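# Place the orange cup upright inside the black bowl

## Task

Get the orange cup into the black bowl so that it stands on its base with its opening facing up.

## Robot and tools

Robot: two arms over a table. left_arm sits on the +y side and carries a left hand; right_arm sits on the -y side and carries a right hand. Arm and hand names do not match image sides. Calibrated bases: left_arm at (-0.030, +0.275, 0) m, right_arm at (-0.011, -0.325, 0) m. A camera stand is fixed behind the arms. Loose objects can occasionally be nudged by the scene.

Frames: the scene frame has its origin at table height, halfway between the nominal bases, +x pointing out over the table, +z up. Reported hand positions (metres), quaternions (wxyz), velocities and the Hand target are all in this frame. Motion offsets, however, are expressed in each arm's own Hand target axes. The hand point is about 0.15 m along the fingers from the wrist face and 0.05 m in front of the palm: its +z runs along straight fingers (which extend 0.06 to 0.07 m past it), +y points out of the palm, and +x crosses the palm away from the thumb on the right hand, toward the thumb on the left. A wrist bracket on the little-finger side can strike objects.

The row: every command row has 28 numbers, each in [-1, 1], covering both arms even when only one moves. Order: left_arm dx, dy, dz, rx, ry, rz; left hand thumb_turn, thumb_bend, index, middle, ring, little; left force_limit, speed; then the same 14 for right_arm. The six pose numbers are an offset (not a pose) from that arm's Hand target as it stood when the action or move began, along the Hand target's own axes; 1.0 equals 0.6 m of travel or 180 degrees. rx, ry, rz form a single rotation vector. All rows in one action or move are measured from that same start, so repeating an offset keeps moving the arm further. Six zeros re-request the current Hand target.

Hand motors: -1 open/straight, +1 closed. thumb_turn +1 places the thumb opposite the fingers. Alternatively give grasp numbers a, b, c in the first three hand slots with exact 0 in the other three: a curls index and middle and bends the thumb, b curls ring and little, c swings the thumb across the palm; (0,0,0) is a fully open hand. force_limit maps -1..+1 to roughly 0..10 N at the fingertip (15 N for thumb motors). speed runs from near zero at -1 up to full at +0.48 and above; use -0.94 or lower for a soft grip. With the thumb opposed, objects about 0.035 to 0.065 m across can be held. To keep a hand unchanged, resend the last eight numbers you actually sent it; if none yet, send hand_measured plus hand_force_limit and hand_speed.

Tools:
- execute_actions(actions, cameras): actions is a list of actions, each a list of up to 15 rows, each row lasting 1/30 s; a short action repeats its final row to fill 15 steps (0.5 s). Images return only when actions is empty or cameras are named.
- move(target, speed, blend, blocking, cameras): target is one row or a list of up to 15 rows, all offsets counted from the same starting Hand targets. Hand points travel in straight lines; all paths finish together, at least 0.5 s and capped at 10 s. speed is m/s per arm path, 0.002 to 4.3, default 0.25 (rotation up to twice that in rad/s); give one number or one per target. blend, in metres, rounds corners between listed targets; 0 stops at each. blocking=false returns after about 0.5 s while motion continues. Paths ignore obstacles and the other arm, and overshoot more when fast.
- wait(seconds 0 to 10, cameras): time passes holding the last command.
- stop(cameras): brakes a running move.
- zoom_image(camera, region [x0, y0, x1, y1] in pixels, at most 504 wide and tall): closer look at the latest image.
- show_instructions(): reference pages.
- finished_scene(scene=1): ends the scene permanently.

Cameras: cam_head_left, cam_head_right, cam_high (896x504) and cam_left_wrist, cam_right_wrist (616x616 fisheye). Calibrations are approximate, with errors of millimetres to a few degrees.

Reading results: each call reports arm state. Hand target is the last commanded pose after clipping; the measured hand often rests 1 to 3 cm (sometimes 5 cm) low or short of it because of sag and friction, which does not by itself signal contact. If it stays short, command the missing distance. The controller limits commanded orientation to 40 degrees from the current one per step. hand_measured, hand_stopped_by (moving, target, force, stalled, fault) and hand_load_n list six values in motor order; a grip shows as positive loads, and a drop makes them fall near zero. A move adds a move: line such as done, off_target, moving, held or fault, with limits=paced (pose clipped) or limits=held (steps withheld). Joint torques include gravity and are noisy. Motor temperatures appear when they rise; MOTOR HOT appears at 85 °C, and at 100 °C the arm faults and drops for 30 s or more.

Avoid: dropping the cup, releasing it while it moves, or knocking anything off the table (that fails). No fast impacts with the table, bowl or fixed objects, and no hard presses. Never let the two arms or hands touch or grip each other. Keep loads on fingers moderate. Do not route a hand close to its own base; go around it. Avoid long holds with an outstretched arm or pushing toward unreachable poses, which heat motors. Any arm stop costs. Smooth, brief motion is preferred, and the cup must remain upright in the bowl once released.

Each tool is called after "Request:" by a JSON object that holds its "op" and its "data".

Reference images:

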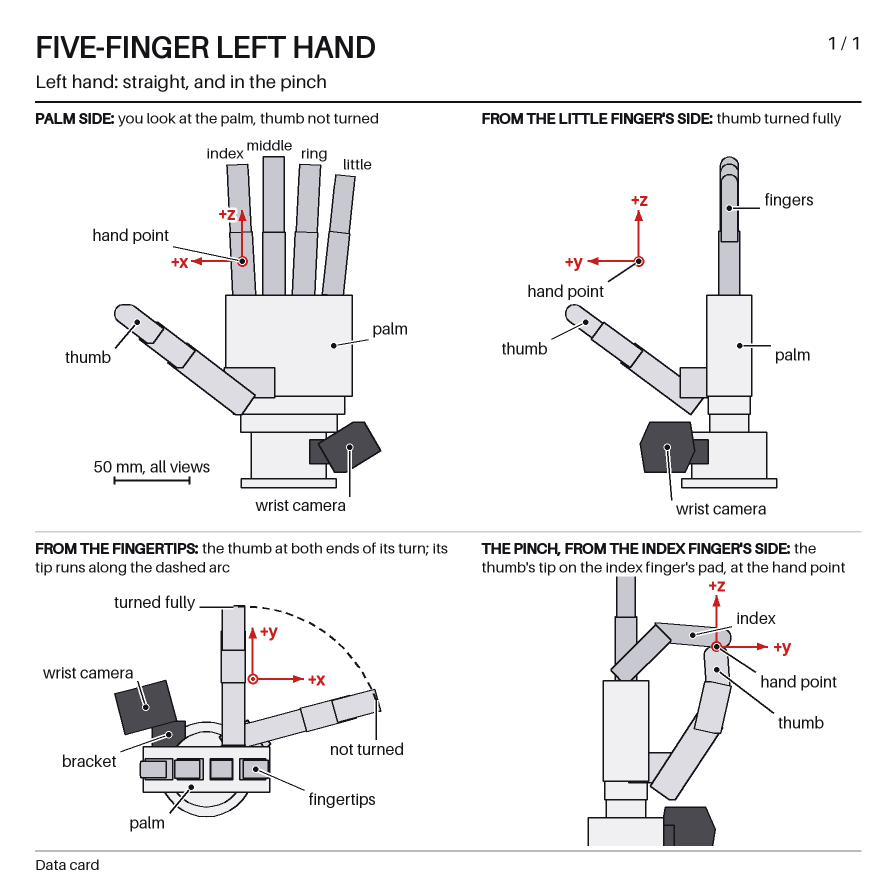

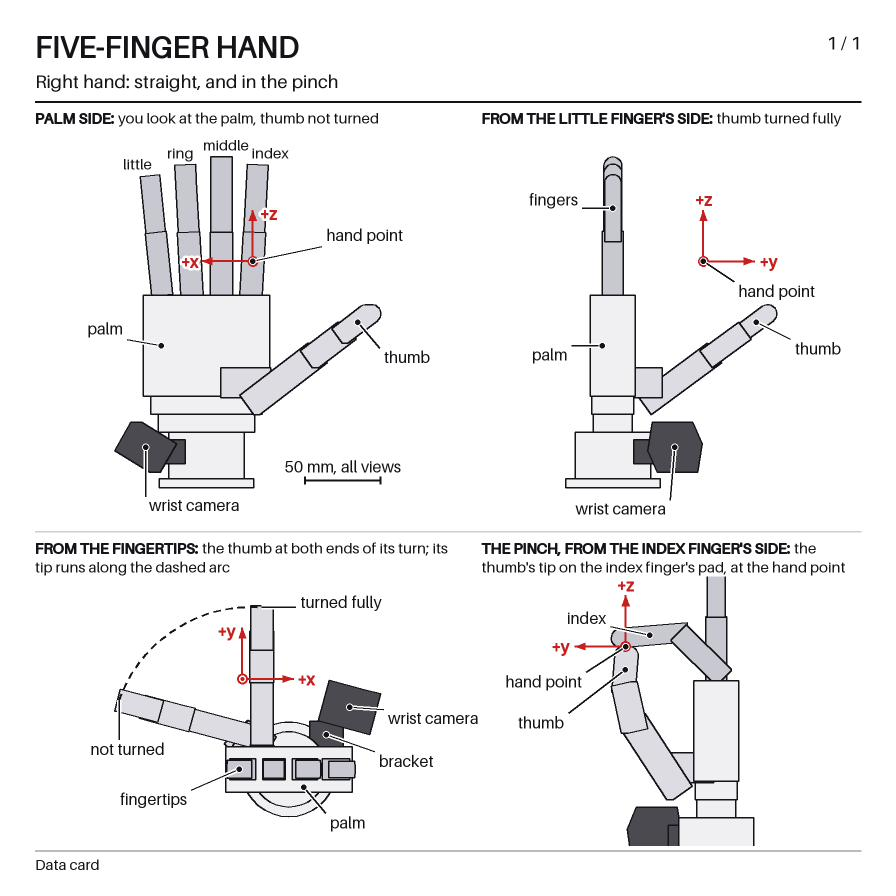

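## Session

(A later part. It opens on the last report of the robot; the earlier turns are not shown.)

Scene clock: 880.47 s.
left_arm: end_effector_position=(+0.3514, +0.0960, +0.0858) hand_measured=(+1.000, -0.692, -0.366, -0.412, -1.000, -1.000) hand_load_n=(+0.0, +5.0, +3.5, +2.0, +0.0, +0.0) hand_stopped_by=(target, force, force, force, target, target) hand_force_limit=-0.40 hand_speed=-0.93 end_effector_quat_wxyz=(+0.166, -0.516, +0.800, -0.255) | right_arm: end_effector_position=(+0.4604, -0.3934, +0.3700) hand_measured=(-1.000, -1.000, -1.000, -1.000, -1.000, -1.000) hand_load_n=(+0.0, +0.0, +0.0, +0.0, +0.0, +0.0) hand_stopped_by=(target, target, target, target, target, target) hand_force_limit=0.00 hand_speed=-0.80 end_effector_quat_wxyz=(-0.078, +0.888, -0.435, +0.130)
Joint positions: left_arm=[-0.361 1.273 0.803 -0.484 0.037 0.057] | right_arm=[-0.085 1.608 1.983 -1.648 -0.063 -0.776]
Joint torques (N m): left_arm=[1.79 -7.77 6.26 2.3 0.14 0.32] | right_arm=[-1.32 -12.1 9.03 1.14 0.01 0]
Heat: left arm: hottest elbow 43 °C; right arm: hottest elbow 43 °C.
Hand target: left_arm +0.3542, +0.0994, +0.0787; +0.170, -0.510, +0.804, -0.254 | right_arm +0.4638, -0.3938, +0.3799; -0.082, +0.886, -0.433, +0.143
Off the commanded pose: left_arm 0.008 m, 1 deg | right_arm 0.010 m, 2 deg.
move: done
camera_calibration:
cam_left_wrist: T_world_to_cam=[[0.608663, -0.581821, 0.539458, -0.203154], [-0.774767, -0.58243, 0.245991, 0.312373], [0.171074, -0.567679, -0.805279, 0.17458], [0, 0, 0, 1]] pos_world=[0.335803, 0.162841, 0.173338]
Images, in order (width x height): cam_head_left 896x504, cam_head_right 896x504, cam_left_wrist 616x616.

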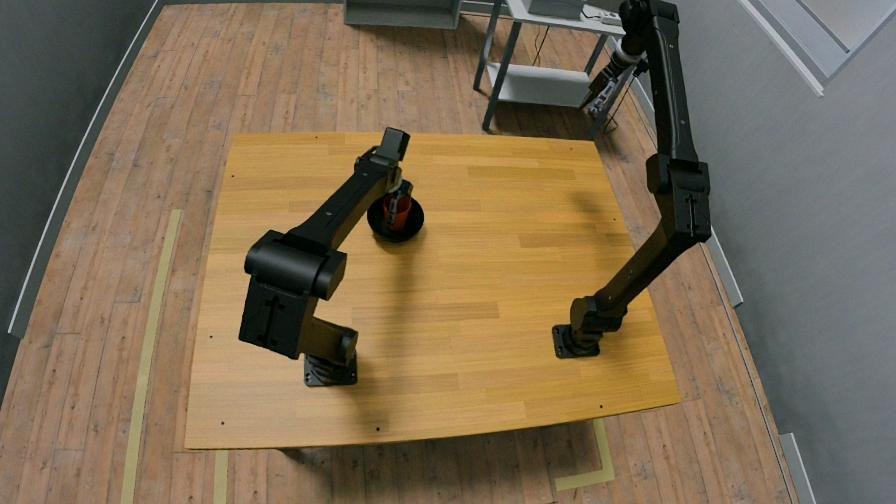

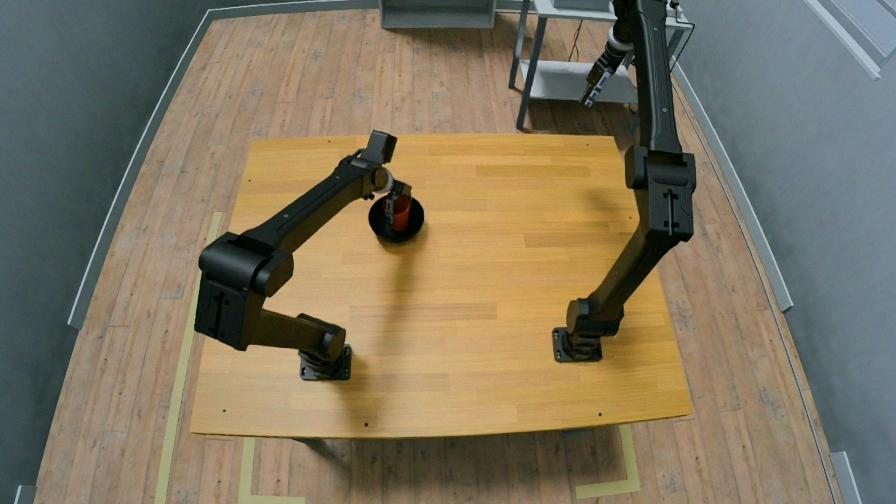

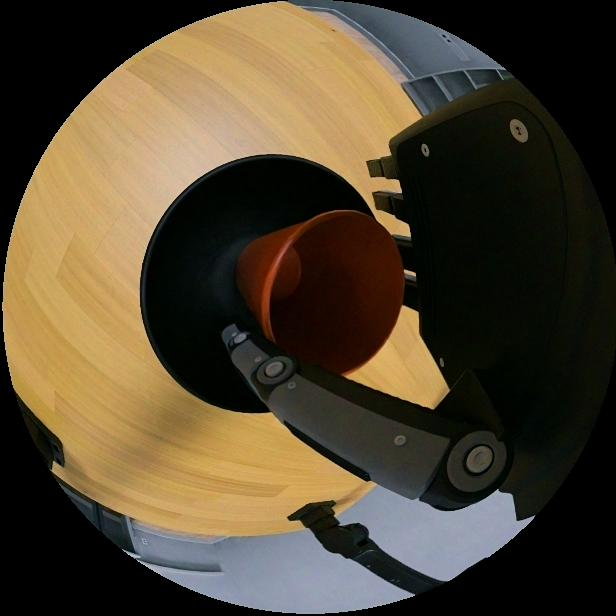

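Request:
{"op": "move", "data": {"target": [-0.0028, 0.0070, 0.0073, 0, 0, 0, 1, 0.2, 0.2, 0.2, -1, -1, -0.4, -0.93, 0, 0, 0, 0, 0, 0, -1, -1, -1, -1, -1, -1, 0.0, -0.8], "speed": 0.03, "cameras": ["cam_left_wrist", "cam_head_left", "cam_head_right"]}}

Request:
{"op": "zoom_image", "data": {"camera": "cam_left_wrist", "region": [110, 160, 430, 420]}}

Request:
{"op": "zoom_image", "data": {"camera": "cam_head_right", "region": [340, 140, 460, 260]}}

Scene clock: 902.57 s.
left_arm: end_effector_position=(+0.3536, +0.0971, +0.0850) hand_measured=(+1.000, -0.692, -0.366, -0.412, -1.000, -1.000) hand_load_n=(+0.5, +5.0, +2.0, +1.5, +0.0, +0.0) hand_stopped_by=(target, force, force, force, target, target) hand_force_limit=-0.40 hand_speed=-0.93 end_effector_quat_wxyz=(+0.169, -0.515, +0.799, -0.259) | right_arm: end_effector_position=(+0.4604, -0.3934, +0.3700) hand_measured=(-1.000, -1.000, -1.000, -1.000, -1.000, -1.000) hand_load_n=(+0.0, +0.0, +0.0, +0.0, -0.5, +0.0) hand_stopped_by=(target, target, target, target, target, target) hand_force_limit=0.00 hand_speed=-0.80 end_effector_quat_wxyz=(-0.078, +0.888, -0.435, +0.130)
Joint positions: left_arm=[-0.356 1.273 0.797 -0.467 0.041 0.061] | right_arm=[-0.085 1.608 1.983 -1.648 -0.063 -0.776]
Joint torques (N m): left_arm=[1.79 -7.24 5.75 2.33 0.18 0.38] | right_arm=[-1.38 -12.69 9.21 1.07 0 -0.01]
Heat: left arm: hottest elbow 43 °C; right arm: hottest elbow 43 °C.
Hand target: left_arm +0.3541, +0.1013, +0.0727; +0.170, -0.510, +0.804, -0.254 | right_arm +0.4638, -0.3938, +0.3799; -0.082, +0.886, -0.433, +0.143
Off the commanded pose: left_arm 0.013 m, 1 deg | right_arm 0.010 m, 2 deg.
move: off_target (left_arm)
camera_calibration:
cam_left_wrist: T_world_to_cam=[[0.603095, -0.57962, 0.548012, -0.202515], [-0.777351, -0.581146, 0.240821, 0.316123], [0.17889, -0.571235, -0.801055, 0.171391], [0, 0, 0, 1]] pos_world=[0.337214, 0.164236, 0.172145]
Images, in order (width x height): cam_head_left 896x504, cam_head_right 896x504, cam_left_wrist 616x616.

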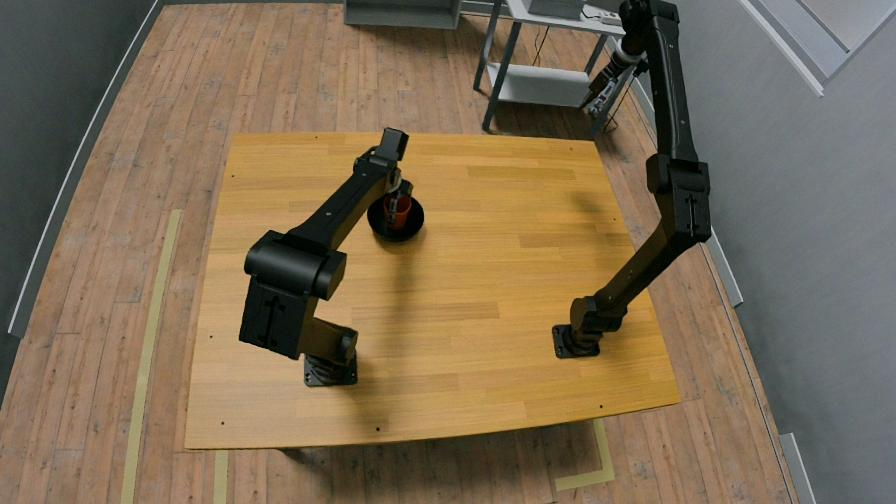

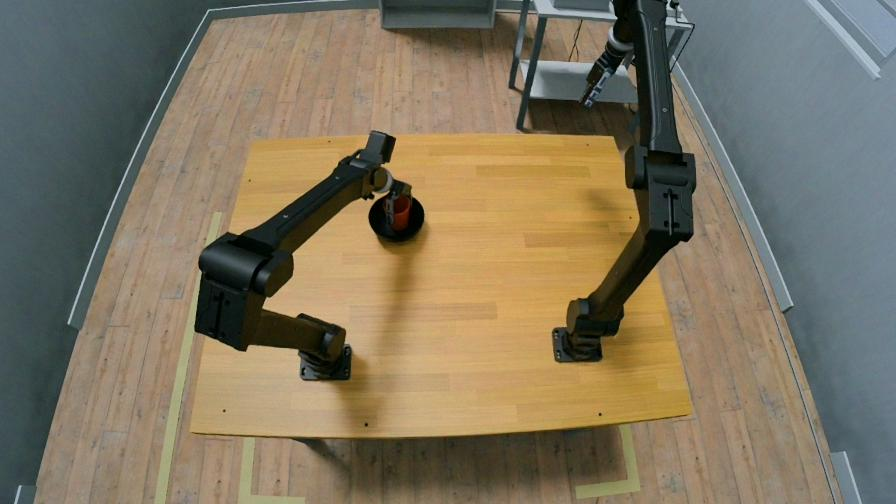

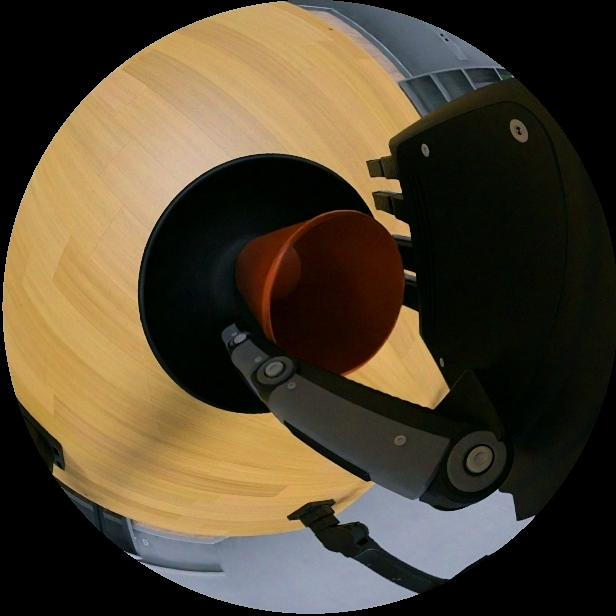

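Scaled by 1.575 from the camera's 616x616 image, which has a finer 880x880 frame.

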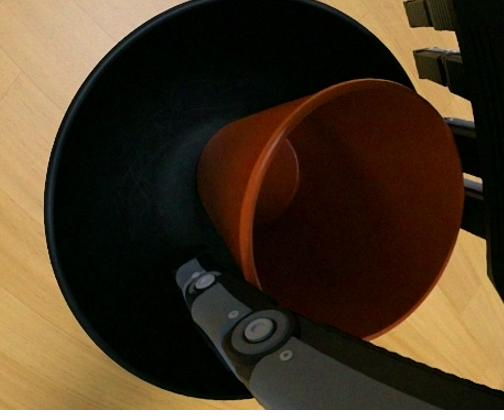

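Scaled by 4.200 from the camera's 896x504 image, which has a finer 1280x720 frame.

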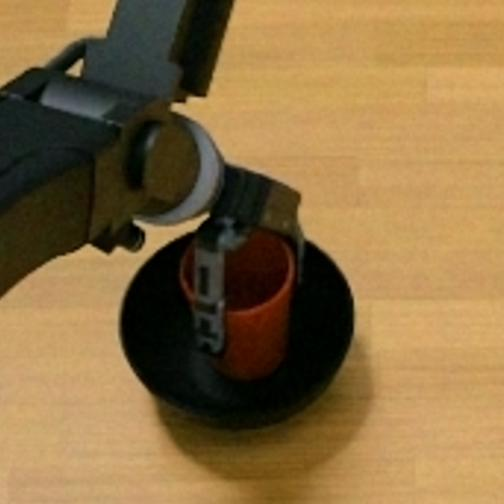

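Request:
{"op": "move", "data": {"target": [[0.0028, -0.0108, -0.0127, 0, 0, 0, 1, 0.2, 0.2, 0.2, -1, -1, -0.4, -0.93, 0, 0, 0, 0, 0, 0, -1, -1, -1, -1, -1, -1, 0.0, -0.8], [0.0028, -0.0108, -0.0127, 0, 0, 0, 1, -1, -0.65, -0.65, -1, -1, -0.4, -0.9, 0, 0, 0, 0, 0, 0, -1, -1, -1, -1, -1, -1, 0.0, -0.8]], "speed": 0.03, "cameras": ["cam_left_wrist", "cam_head_left", "cam_head_right"]}}

Request:
{"op": "zoom_image", "data": {"camera": "cam_left_wrist", "region": [110, 160, 430, 420]}}

Request:
{"op": "zoom_image", "data": {"camera": "cam_head_right", "region": [340, 140, 460, 260]}}

Request:
{"op": "zoom_image", "data": {"camera": "cam_head_left", "region": [340, 140, 460, 260]}}

Scene clock: 963.13 s.
left_arm: end_effector_position=(+0.3537, +0.0972, +0.0850) hand_measured=(+1.000, -1.000, -0.650, -0.650, -1.000, -1.000) hand_load_n=(+0.0, +0.0, +0.0, -1.5, +0.0, +0.0) hand_stopped_by=(target, target, target, target, target, target) hand_force_limit=-0.40 hand_speed=-0.90 end_effector_quat_wxyz=(+0.169, -0.515, +0.799, -0.259) | right_arm: end_effector_position=(+0.4604, -0.3934, +0.3700) hand_measured=(-1.000, -1.000, -1.000, -1.000, -1.000, -1.000) hand_load_n=(+0.0, +0.0, +0.0, +0.0, +0.0, +0.0) hand_stopped_by=(target, target, target, target, target, target) hand_force_limit=0.00 hand_speed=-0.80 end_effector_quat_wxyz=(-0.078, +0.888, -0.435, +0.130)
Joint positions: left_arm=[-0.356 1.273 0.797 -0.467 0.04 0.061] | right_arm=[-0.085 1.608 1.983 -1.648 -0.063 -0.776]
Joint torques (N m): left_arm=[1.38 -8.29 7.12 1.06 0.08 0.3] | right_arm=[-1.61 -12.45 9.21 0.92 0.02 0]
Heat: left arm: hottest elbow 42 °C; right arm: hottest elbow 43 °C.
Hand target: left_arm +0.3541, +0.0993, +0.0827; +0.170, -0.510, +0.804, -0.254 | right_arm +0.4638, -0.3938, +0.3799; -0.082, +0.886, -0.433, +0.143
Off the commanded pose: left_arm 0.003 m, 1 deg | right_arm 0.010 m, 2 deg.
move: done
camera_calibration:
cam_left_wrist: T_world_to_cam=[[0.603122, -0.579672, 0.547927, -0.202443], [-0.777263, -0.581413, 0.240461, 0.316258], [0.179183, -0.570911, -0.80122, 0.171324], [0, 0, 0, 1]] pos_world=[0.337214, 0.164337, 0.172145]
Images, in order (width x height): cam_head_left 896x504, cam_head_right 896x504, cam_left_wrist 616x616.

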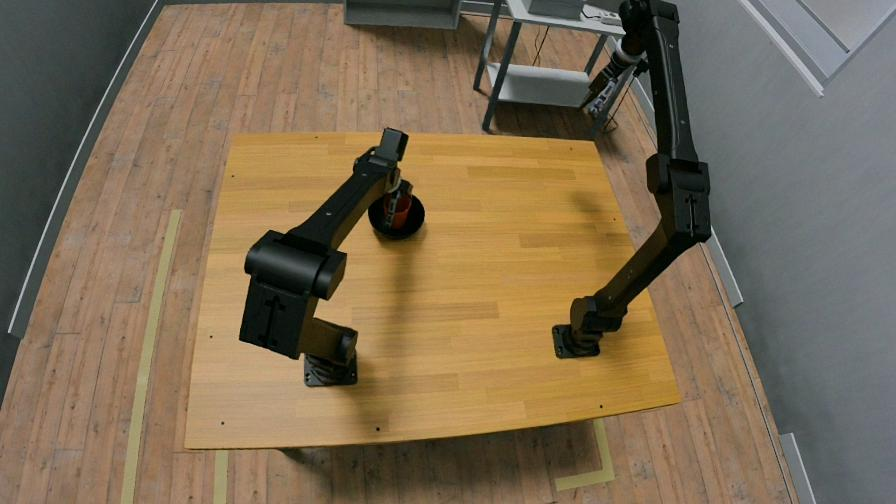

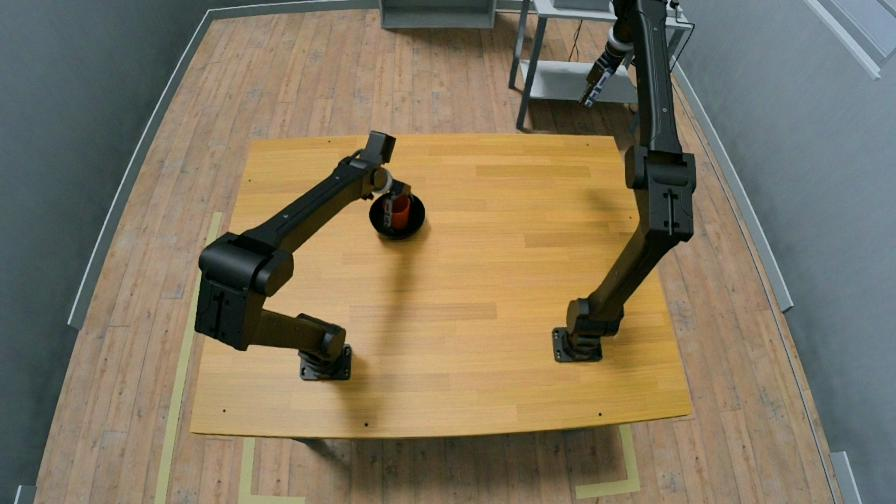

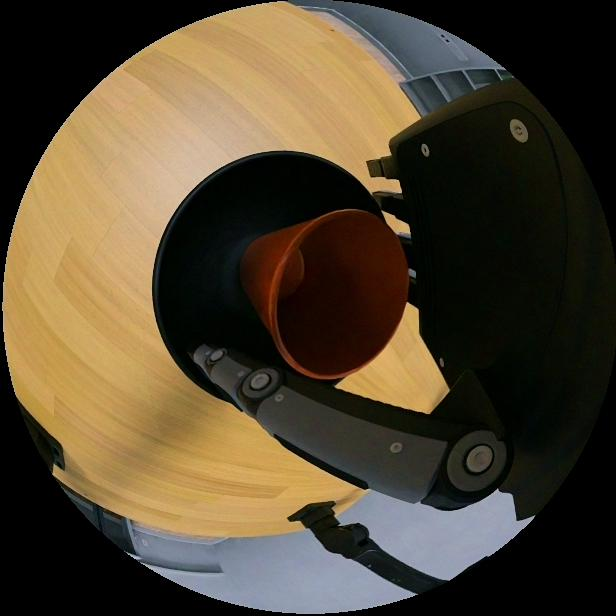

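Scaled by 1.575 from the camera's 616x616 image, which has a finer 880x880 frame.

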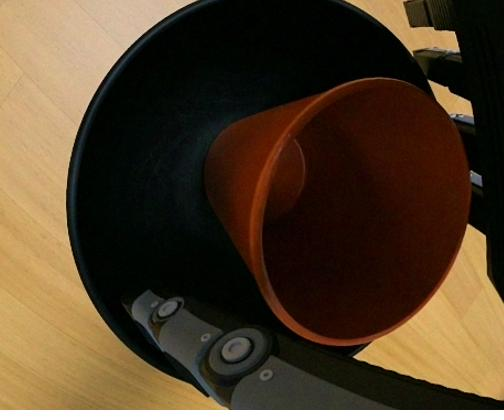

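Scaled by 4.200 from the camera's 896x504 image, which has a finer 1280x720 frame.

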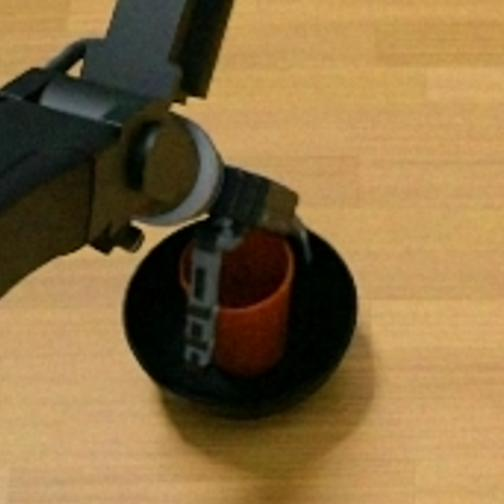

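Scaled by 4.200 from the camera's 896x504 image, which has a finer 1280x720 frame.

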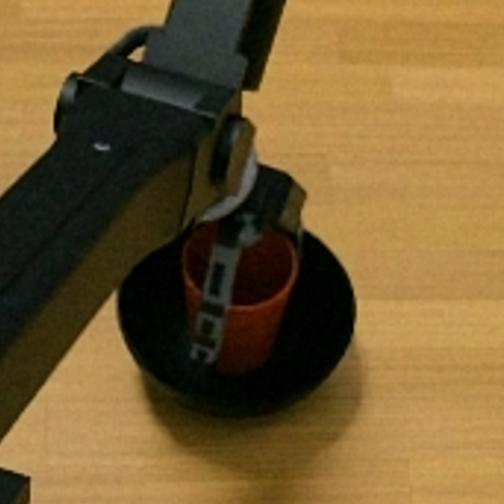

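Request:
{"op": "move", "data": {"target": [0, 0, 0, 0, 0, 0, -1, -1, -0.55, -0.53, -1, -1, -0.6, -0.7, 0, 0, 0, 0, 0, 0, -1, -1, -1, -1, -1, -1, 0.0, -0.8], "speed": 0.03, "cameras": ["cam_left_wrist", "cam_head_left", "cam_head_right"]}}

Request:
{"op": "zoom_image", "data": {"camera": "cam_left_wrist", "region": [110, 160, 430, 420]}}

Request:
{"op": "zoom_image", "data": {"camera": "cam_head_right", "region": [340, 140, 460, 260]}}

Request:
{"op": "zoom_image", "data": {"camera": "cam_head_left", "region": [340, 140, 460, 260]}}

Scene clock: 1016.13 s.
left_arm: end_effector_position=(+0.3537, +0.0972, +0.0850) hand_measured=(-1.000, -1.000, -0.550, -0.530, -1.000, -1.000) hand_load_n=(+0.0, +0.0, +0.0, +0.0, -0.5, +0.0) hand_stopped_by=(target, target, target, target, target, target) hand_force_limit=-0.60 hand_speed=-0.70 end_effector_quat_wxyz=(+0.169, -0.515, +0.799, -0.259) | right_arm: end_effector_position=(+0.4604, -0.3934, +0.3700) hand_measured=(-1.000, -1.000, -1.000, -1.000, -1.000, -1.000) hand_load_n=(+0.0, +0.0, +0.0, +0.0, +0.0, +0.0) hand_stopped_by=(target, target, target, target, target, target) hand_force_limit=0.00 hand_speed=-0.80 end_effector_quat_wxyz=(-0.078, +0.888, -0.435, +0.130)
Joint positions: left_arm=[-0.356 1.273 0.797 -0.467 0.04 0.061] | right_arm=[-0.085 1.608 1.983 -1.648 -0.063 -0.776]
Joint torques (N m): left_arm=[1.38 -8.35 7.1 1.07 0.09 0.29] | right_arm=[-1.73 -12.86 9.09 1.05 0.04 0]
Heat: left arm: hottest elbow 42 °C; right arm: hottest elbow 43 °C.
Hand target: left_arm +0.3541, +0.0993, +0.0827; +0.170, -0.510, +0.804, -0.254 | right_arm +0.4638, -0.3938, +0.3799; -0.082, +0.886, -0.433, +0.143
Off the commanded pose: left_arm 0.003 m, 1 deg | right_arm 0.010 m, 2 deg.
move: done
camera_calibration:
cam_left_wrist: T_world_to_cam=[[0.603122, -0.579672, 0.547927, -0.202443], [-0.777263, -0.581413, 0.240461, 0.316258], [0.179183, -0.570911, -0.80122, 0.171324], [0, 0, 0, 1]] pos_world=[0.337214, 0.164337, 0.172145]
Images, in order (width x height): cam_head_left 896x504, cam_head_right 896x504, cam_left_wrist 616x616.

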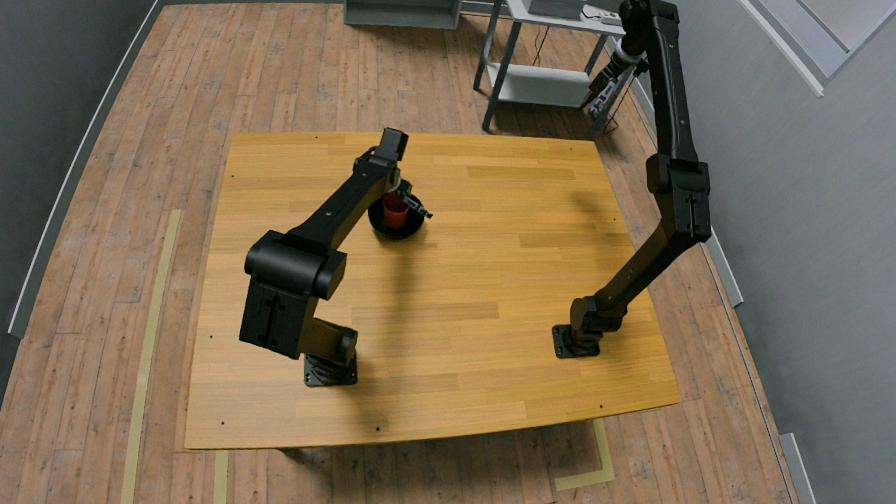

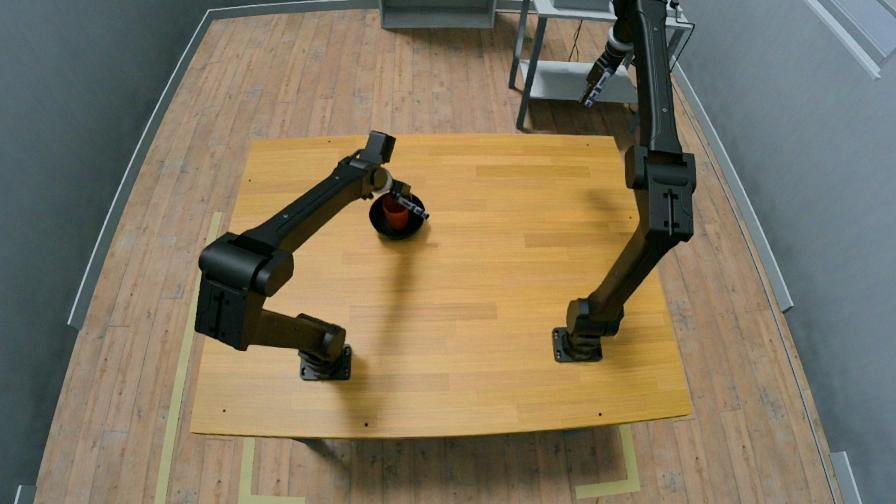

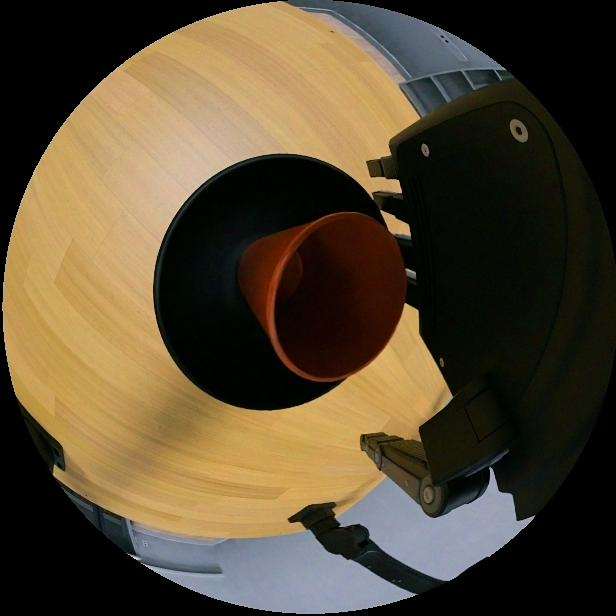

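Scaled by 1.575 from the camera's 616x616 image, which has a finer 880x880 frame.

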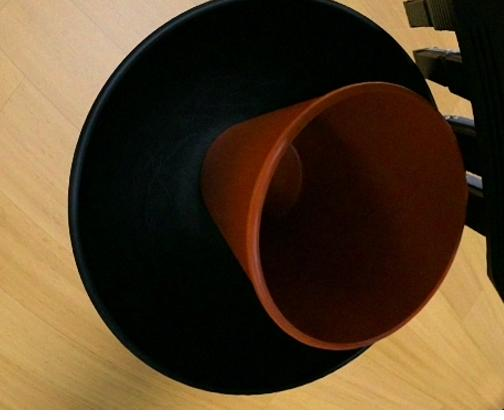

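Scaled by 4.200 from the camera's 896x504 image, which has a finer 1280x720 frame.

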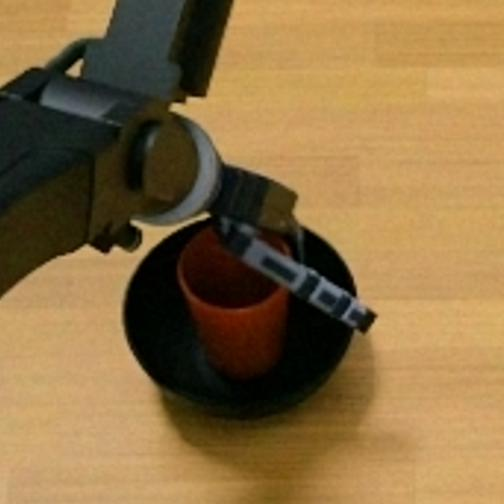

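Scaled by 4.200 from the camera's 896x504 image, which has a finer 1280x720 frame.

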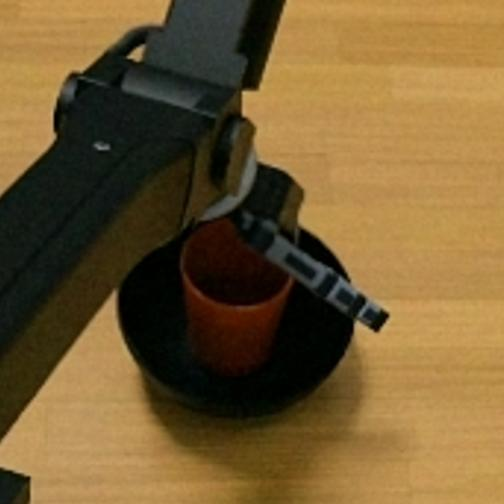

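Request:
{"op": "move", "data": {"target": [-0.0005, -0.0643, -0.0155, 0.0244, 0, 0, -1, -1, -0.55, -0.53, -1, -1, -0.6, -0.7, 0, 0, 0, 0, 0, 0, -1, -1, -1, -1, -1, -1, 0.0, -0.8], "speed": 0.03, "cameras": ["cam_left_wrist", "cam_head_left", "cam_head_right"]}}

Request:
{"op": "zoom_image", "data": {"camera": "cam_left_wrist", "region": [110, 160, 430, 420]}}

Request:
{"op": "zoom_image", "data": {"camera": "cam_head_right", "region": [340, 140, 460, 260]}}

Scene clock: 1062.40 s.
left_arm: end_effector_position=(+0.3537, +0.0972, +0.0850) hand_measured=(-1.000, -1.000, -0.550, -0.530, -1.000, -1.000) hand_load_n=(+0.0, +0.0, +0.0, +0.0, +0.0, +0.0) hand_stopped_by=(target, target, target, target, target, target) hand_force_limit=-0.60 hand_speed=-0.70 end_effector_quat_wxyz=(+0.169, -0.515, +0.799, -0.259) | right_arm: end_effector_position=(+0.4604, -0.3934, +0.3700) hand_measured=(-1.000, -1.000, -1.000, -1.000, -1.000, -1.000) hand_load_n=(+0.0, +0.0, +0.0, +0.0, +0.0, +0.0) hand_stopped_by=(target, target, target, target, target, target) hand_force_limit=0.00 hand_speed=-0.80 end_effector_quat_wxyz=(-0.078, +0.888, -0.435, +0.130)
Joint positions: left_arm=[-0.356 1.273 0.797 -0.467 0.04 0.061] | right_arm=[-0.085 1.608 1.983 -1.648 -0.063 -0.776]
Joint torques (N m): left_arm=[1.14 -9.58 10.7 1.59 0.22 0.24] | right_arm=[-1.32 -12.16 9.13 1.01 -0.03 -0.03]
Heat: left arm: hottest elbow 43 °C; right arm: hottest elbow 43 °C.
Hand target: left_arm +0.3776, +0.0883, +0.1127; +0.189, -0.503, +0.794, -0.285 | right_arm +0.4638, -0.3938, +0.3799; -0.082, +0.886, -0.433, +0.143
Off the commanded pose: left_arm 0.038 m, 4 deg | right_arm 0.010 m, 2 deg.
move: off_target (left_arm)
camera_calibration:
cam_left_wrist: T_world_to_cam=[[0.603122, -0.579672, 0.547927, -0.202443], [-0.777263, -0.581413, 0.240461, 0.316258], [0.179183, -0.570911, -0.80122, 0.171324], [0, 0, 0, 1]] pos_world=[0.337214, 0.164337, 0.172145]
Images, in order (width x height): cam_head_left 896x504, cam_head_right 896x504, cam_left_wrist 616x616.

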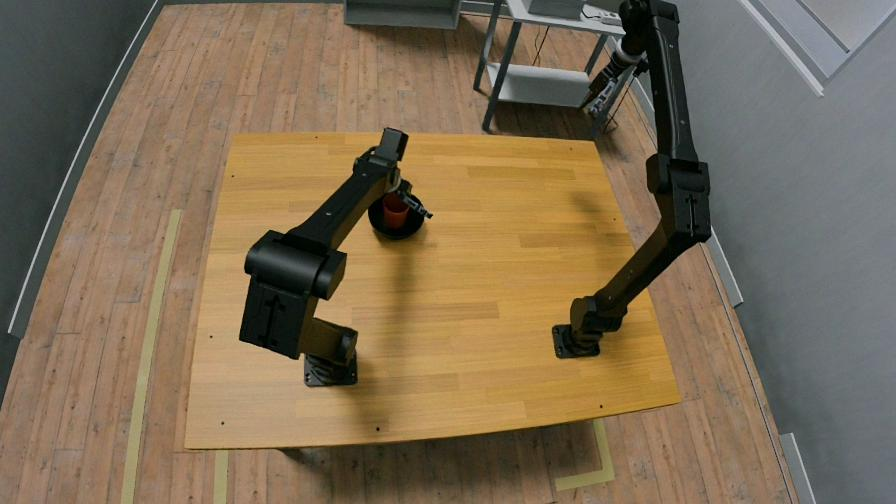

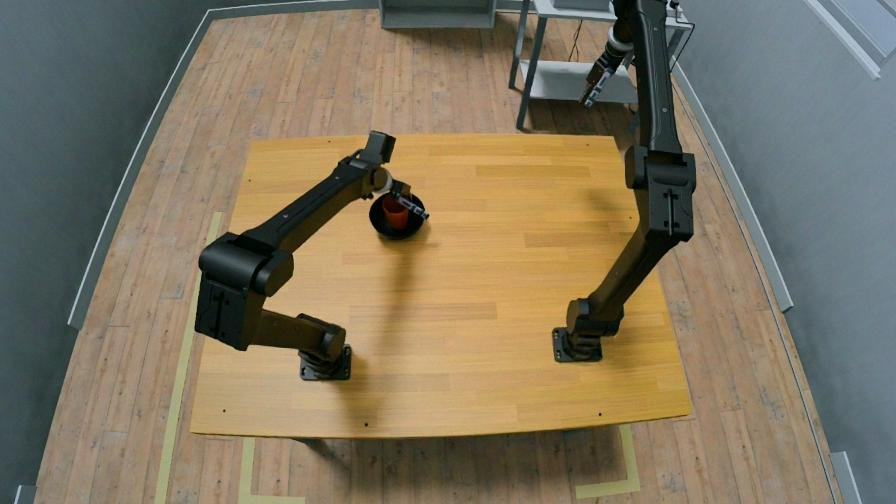

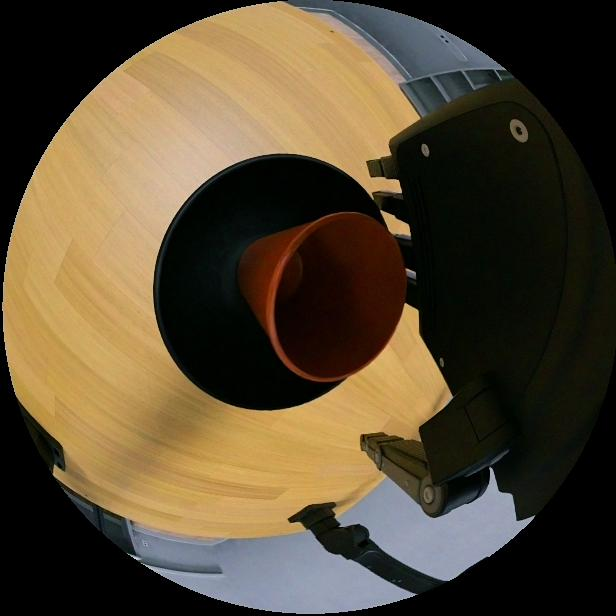

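Scaled by 1.575 from the camera's 616x616 image, which has a finer 880x880 frame.

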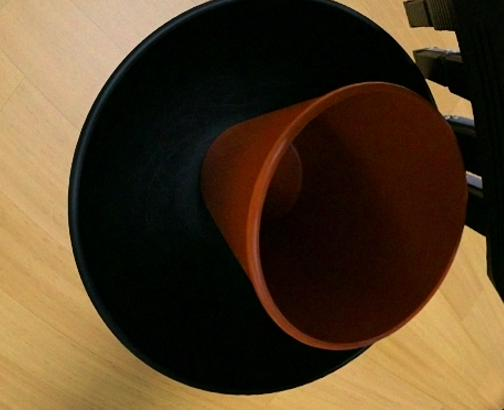

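Scaled by 4.200 from the camera's 896x504 image, which has a finer 1280x720 frame.

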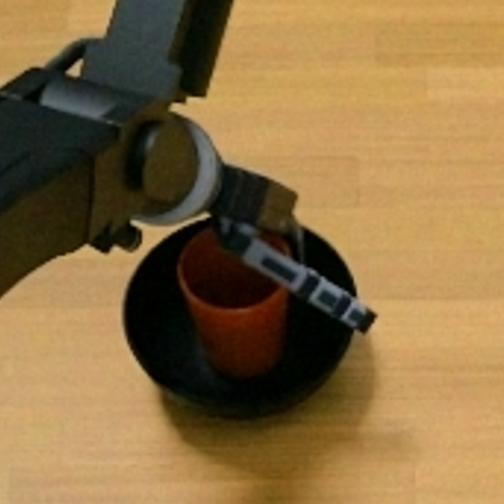

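Request:
{"op": "move", "data": {"target": [-0.0005, -0.0265, -0.0245, 0, 0, 0, -1, -1, -0.55, -0.53, -1, -1, -0.6, -0.7, 0, 0, 0, 0, 0, 0, -1, -1, -1, -1, -1, -1, 0.0, -0.8], "speed": 0.03, "cameras": ["cam_left_wrist", "cam_head_left", "cam_head_right"]}}

Request:
{"op": "zoom_image", "data": {"camera": "cam_left_wrist", "region": [110, 160, 430, 420]}}

Request:
{"op": "zoom_image", "data": {"camera": "cam_head_right", "region": [340, 140, 460, 260]}}

Scene clock: 1083.13 s.
left_arm: end_effector_position=(+0.3624, +0.0940, +0.1054) hand_measured=(-1.000, -1.000, -0.550, -0.530, -1.000, -1.000) hand_load_n=(+0.0, +0.0, +0.0, +0.0, +0.0, +0.0) hand_stopped_by=(target, target, target, target, target, target) hand_force_limit=-0.60 hand_speed=-0.70 end_effector_quat_wxyz=(+0.174, -0.514, +0.797, -0.266) | right_arm: end_effector_position=(+0.4604, -0.3934, +0.3700) hand_measured=(-1.000, -1.000, -1.000, -1.000, -1.000, -1.000) hand_load_n=(+0.0, +0.0, +0.0, +0.0, +0.0, +0.0) hand_stopped_by=(target, target, target, target, target, target) hand_force_limit=0.00 hand_speed=-0.80 end_effector_quat_wxyz=(-0.078, +0.888, -0.435, +0.130)
Joint positions: left_arm=[-0.356 1.262 0.841 -0.505 0.04 0.061] | right_arm=[-0.085 1.608 1.983 -1.648 -0.063 -0.776]
Joint torques (N m): left_arm=[1.08 -10.05 11.04 0.51 0.21 0.23] | right_arm=[-1.67 -12.57 9.26 1.02 0.01 -0.02]
Heat: left arm: hottest elbow 44 °C; right arm: hottest elbow 43 °C.
Hand target: left_arm +0.3801, +0.0871, +0.1342; +0.189, -0.503, +0.794, -0.285 | right_arm +0.4638, -0.3938, +0.3799; -0.082, +0.886, -0.433, +0.143
Off the commanded pose: left_arm 0.034 m, 3 deg | right_arm 0.010 m, 2 deg.
move: off_target (left_arm)
camera_calibration:
cam_left_wrist: T_world_to_cam=[[0.594029, -0.576293, 0.561263, -0.219198], [-0.781132, -0.57997, 0.231232, 0.318503], [0.192258, -0.575779, -0.79468, 0.179288], [0, 0, 0, 1]] pos_world=[0.344533, 0.16163, 0.191856]
Images, in order (width x height): cam_head_left 896x504, cam_head_right 896x504, cam_left_wrist 616x616.

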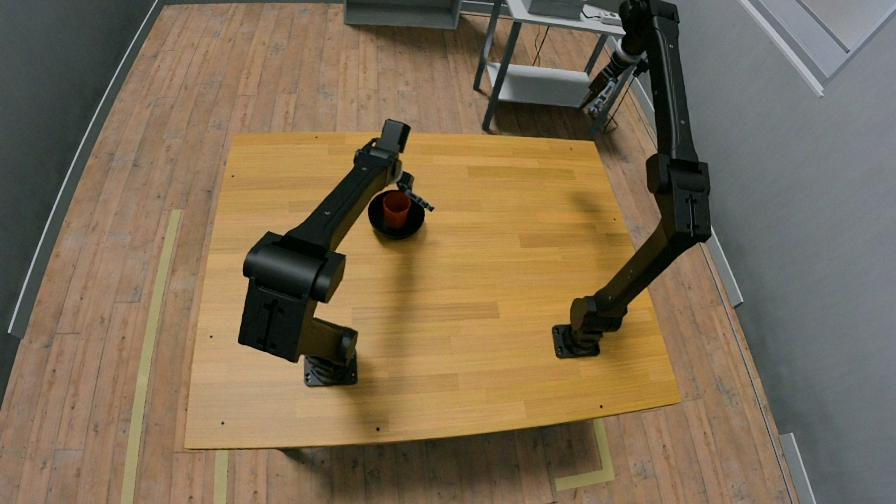

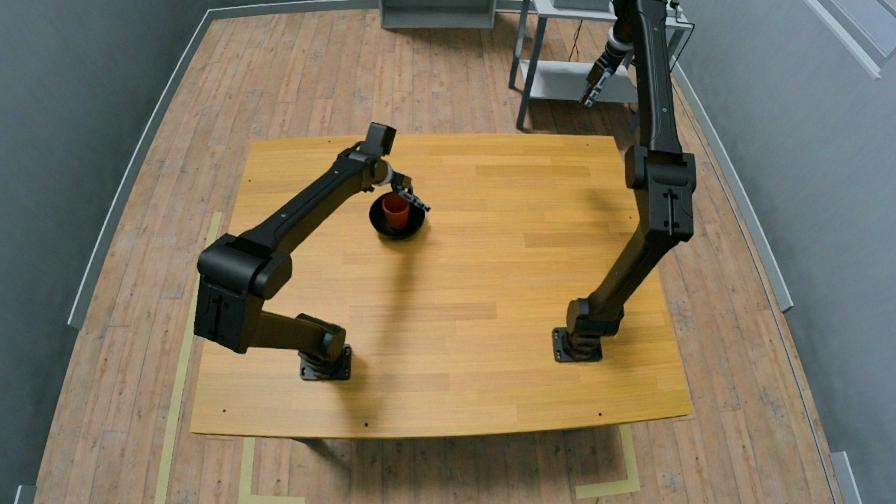

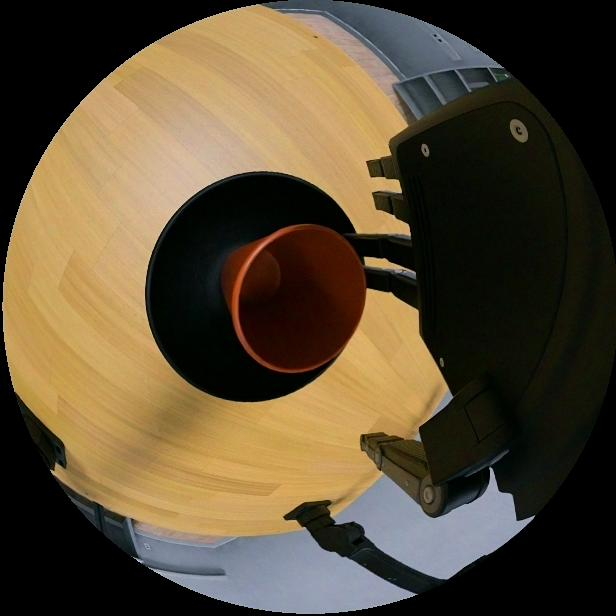

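Scaled by 1.575 from the camera's 616x616 image, which has a finer 880x880 frame.

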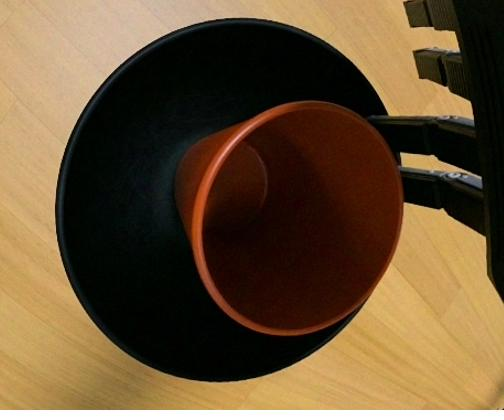

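Scaled by 4.200 from the camera's 896x504 image, which has a finer 1280x720 frame.

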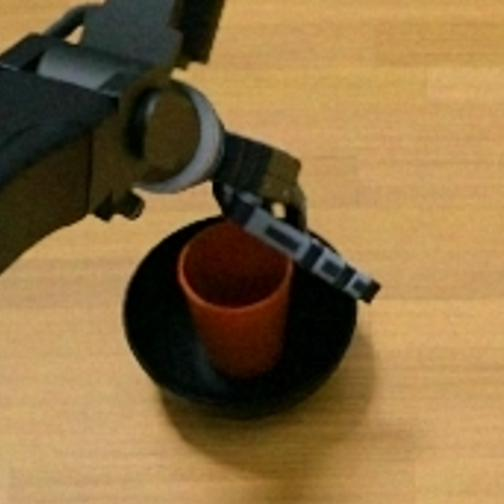

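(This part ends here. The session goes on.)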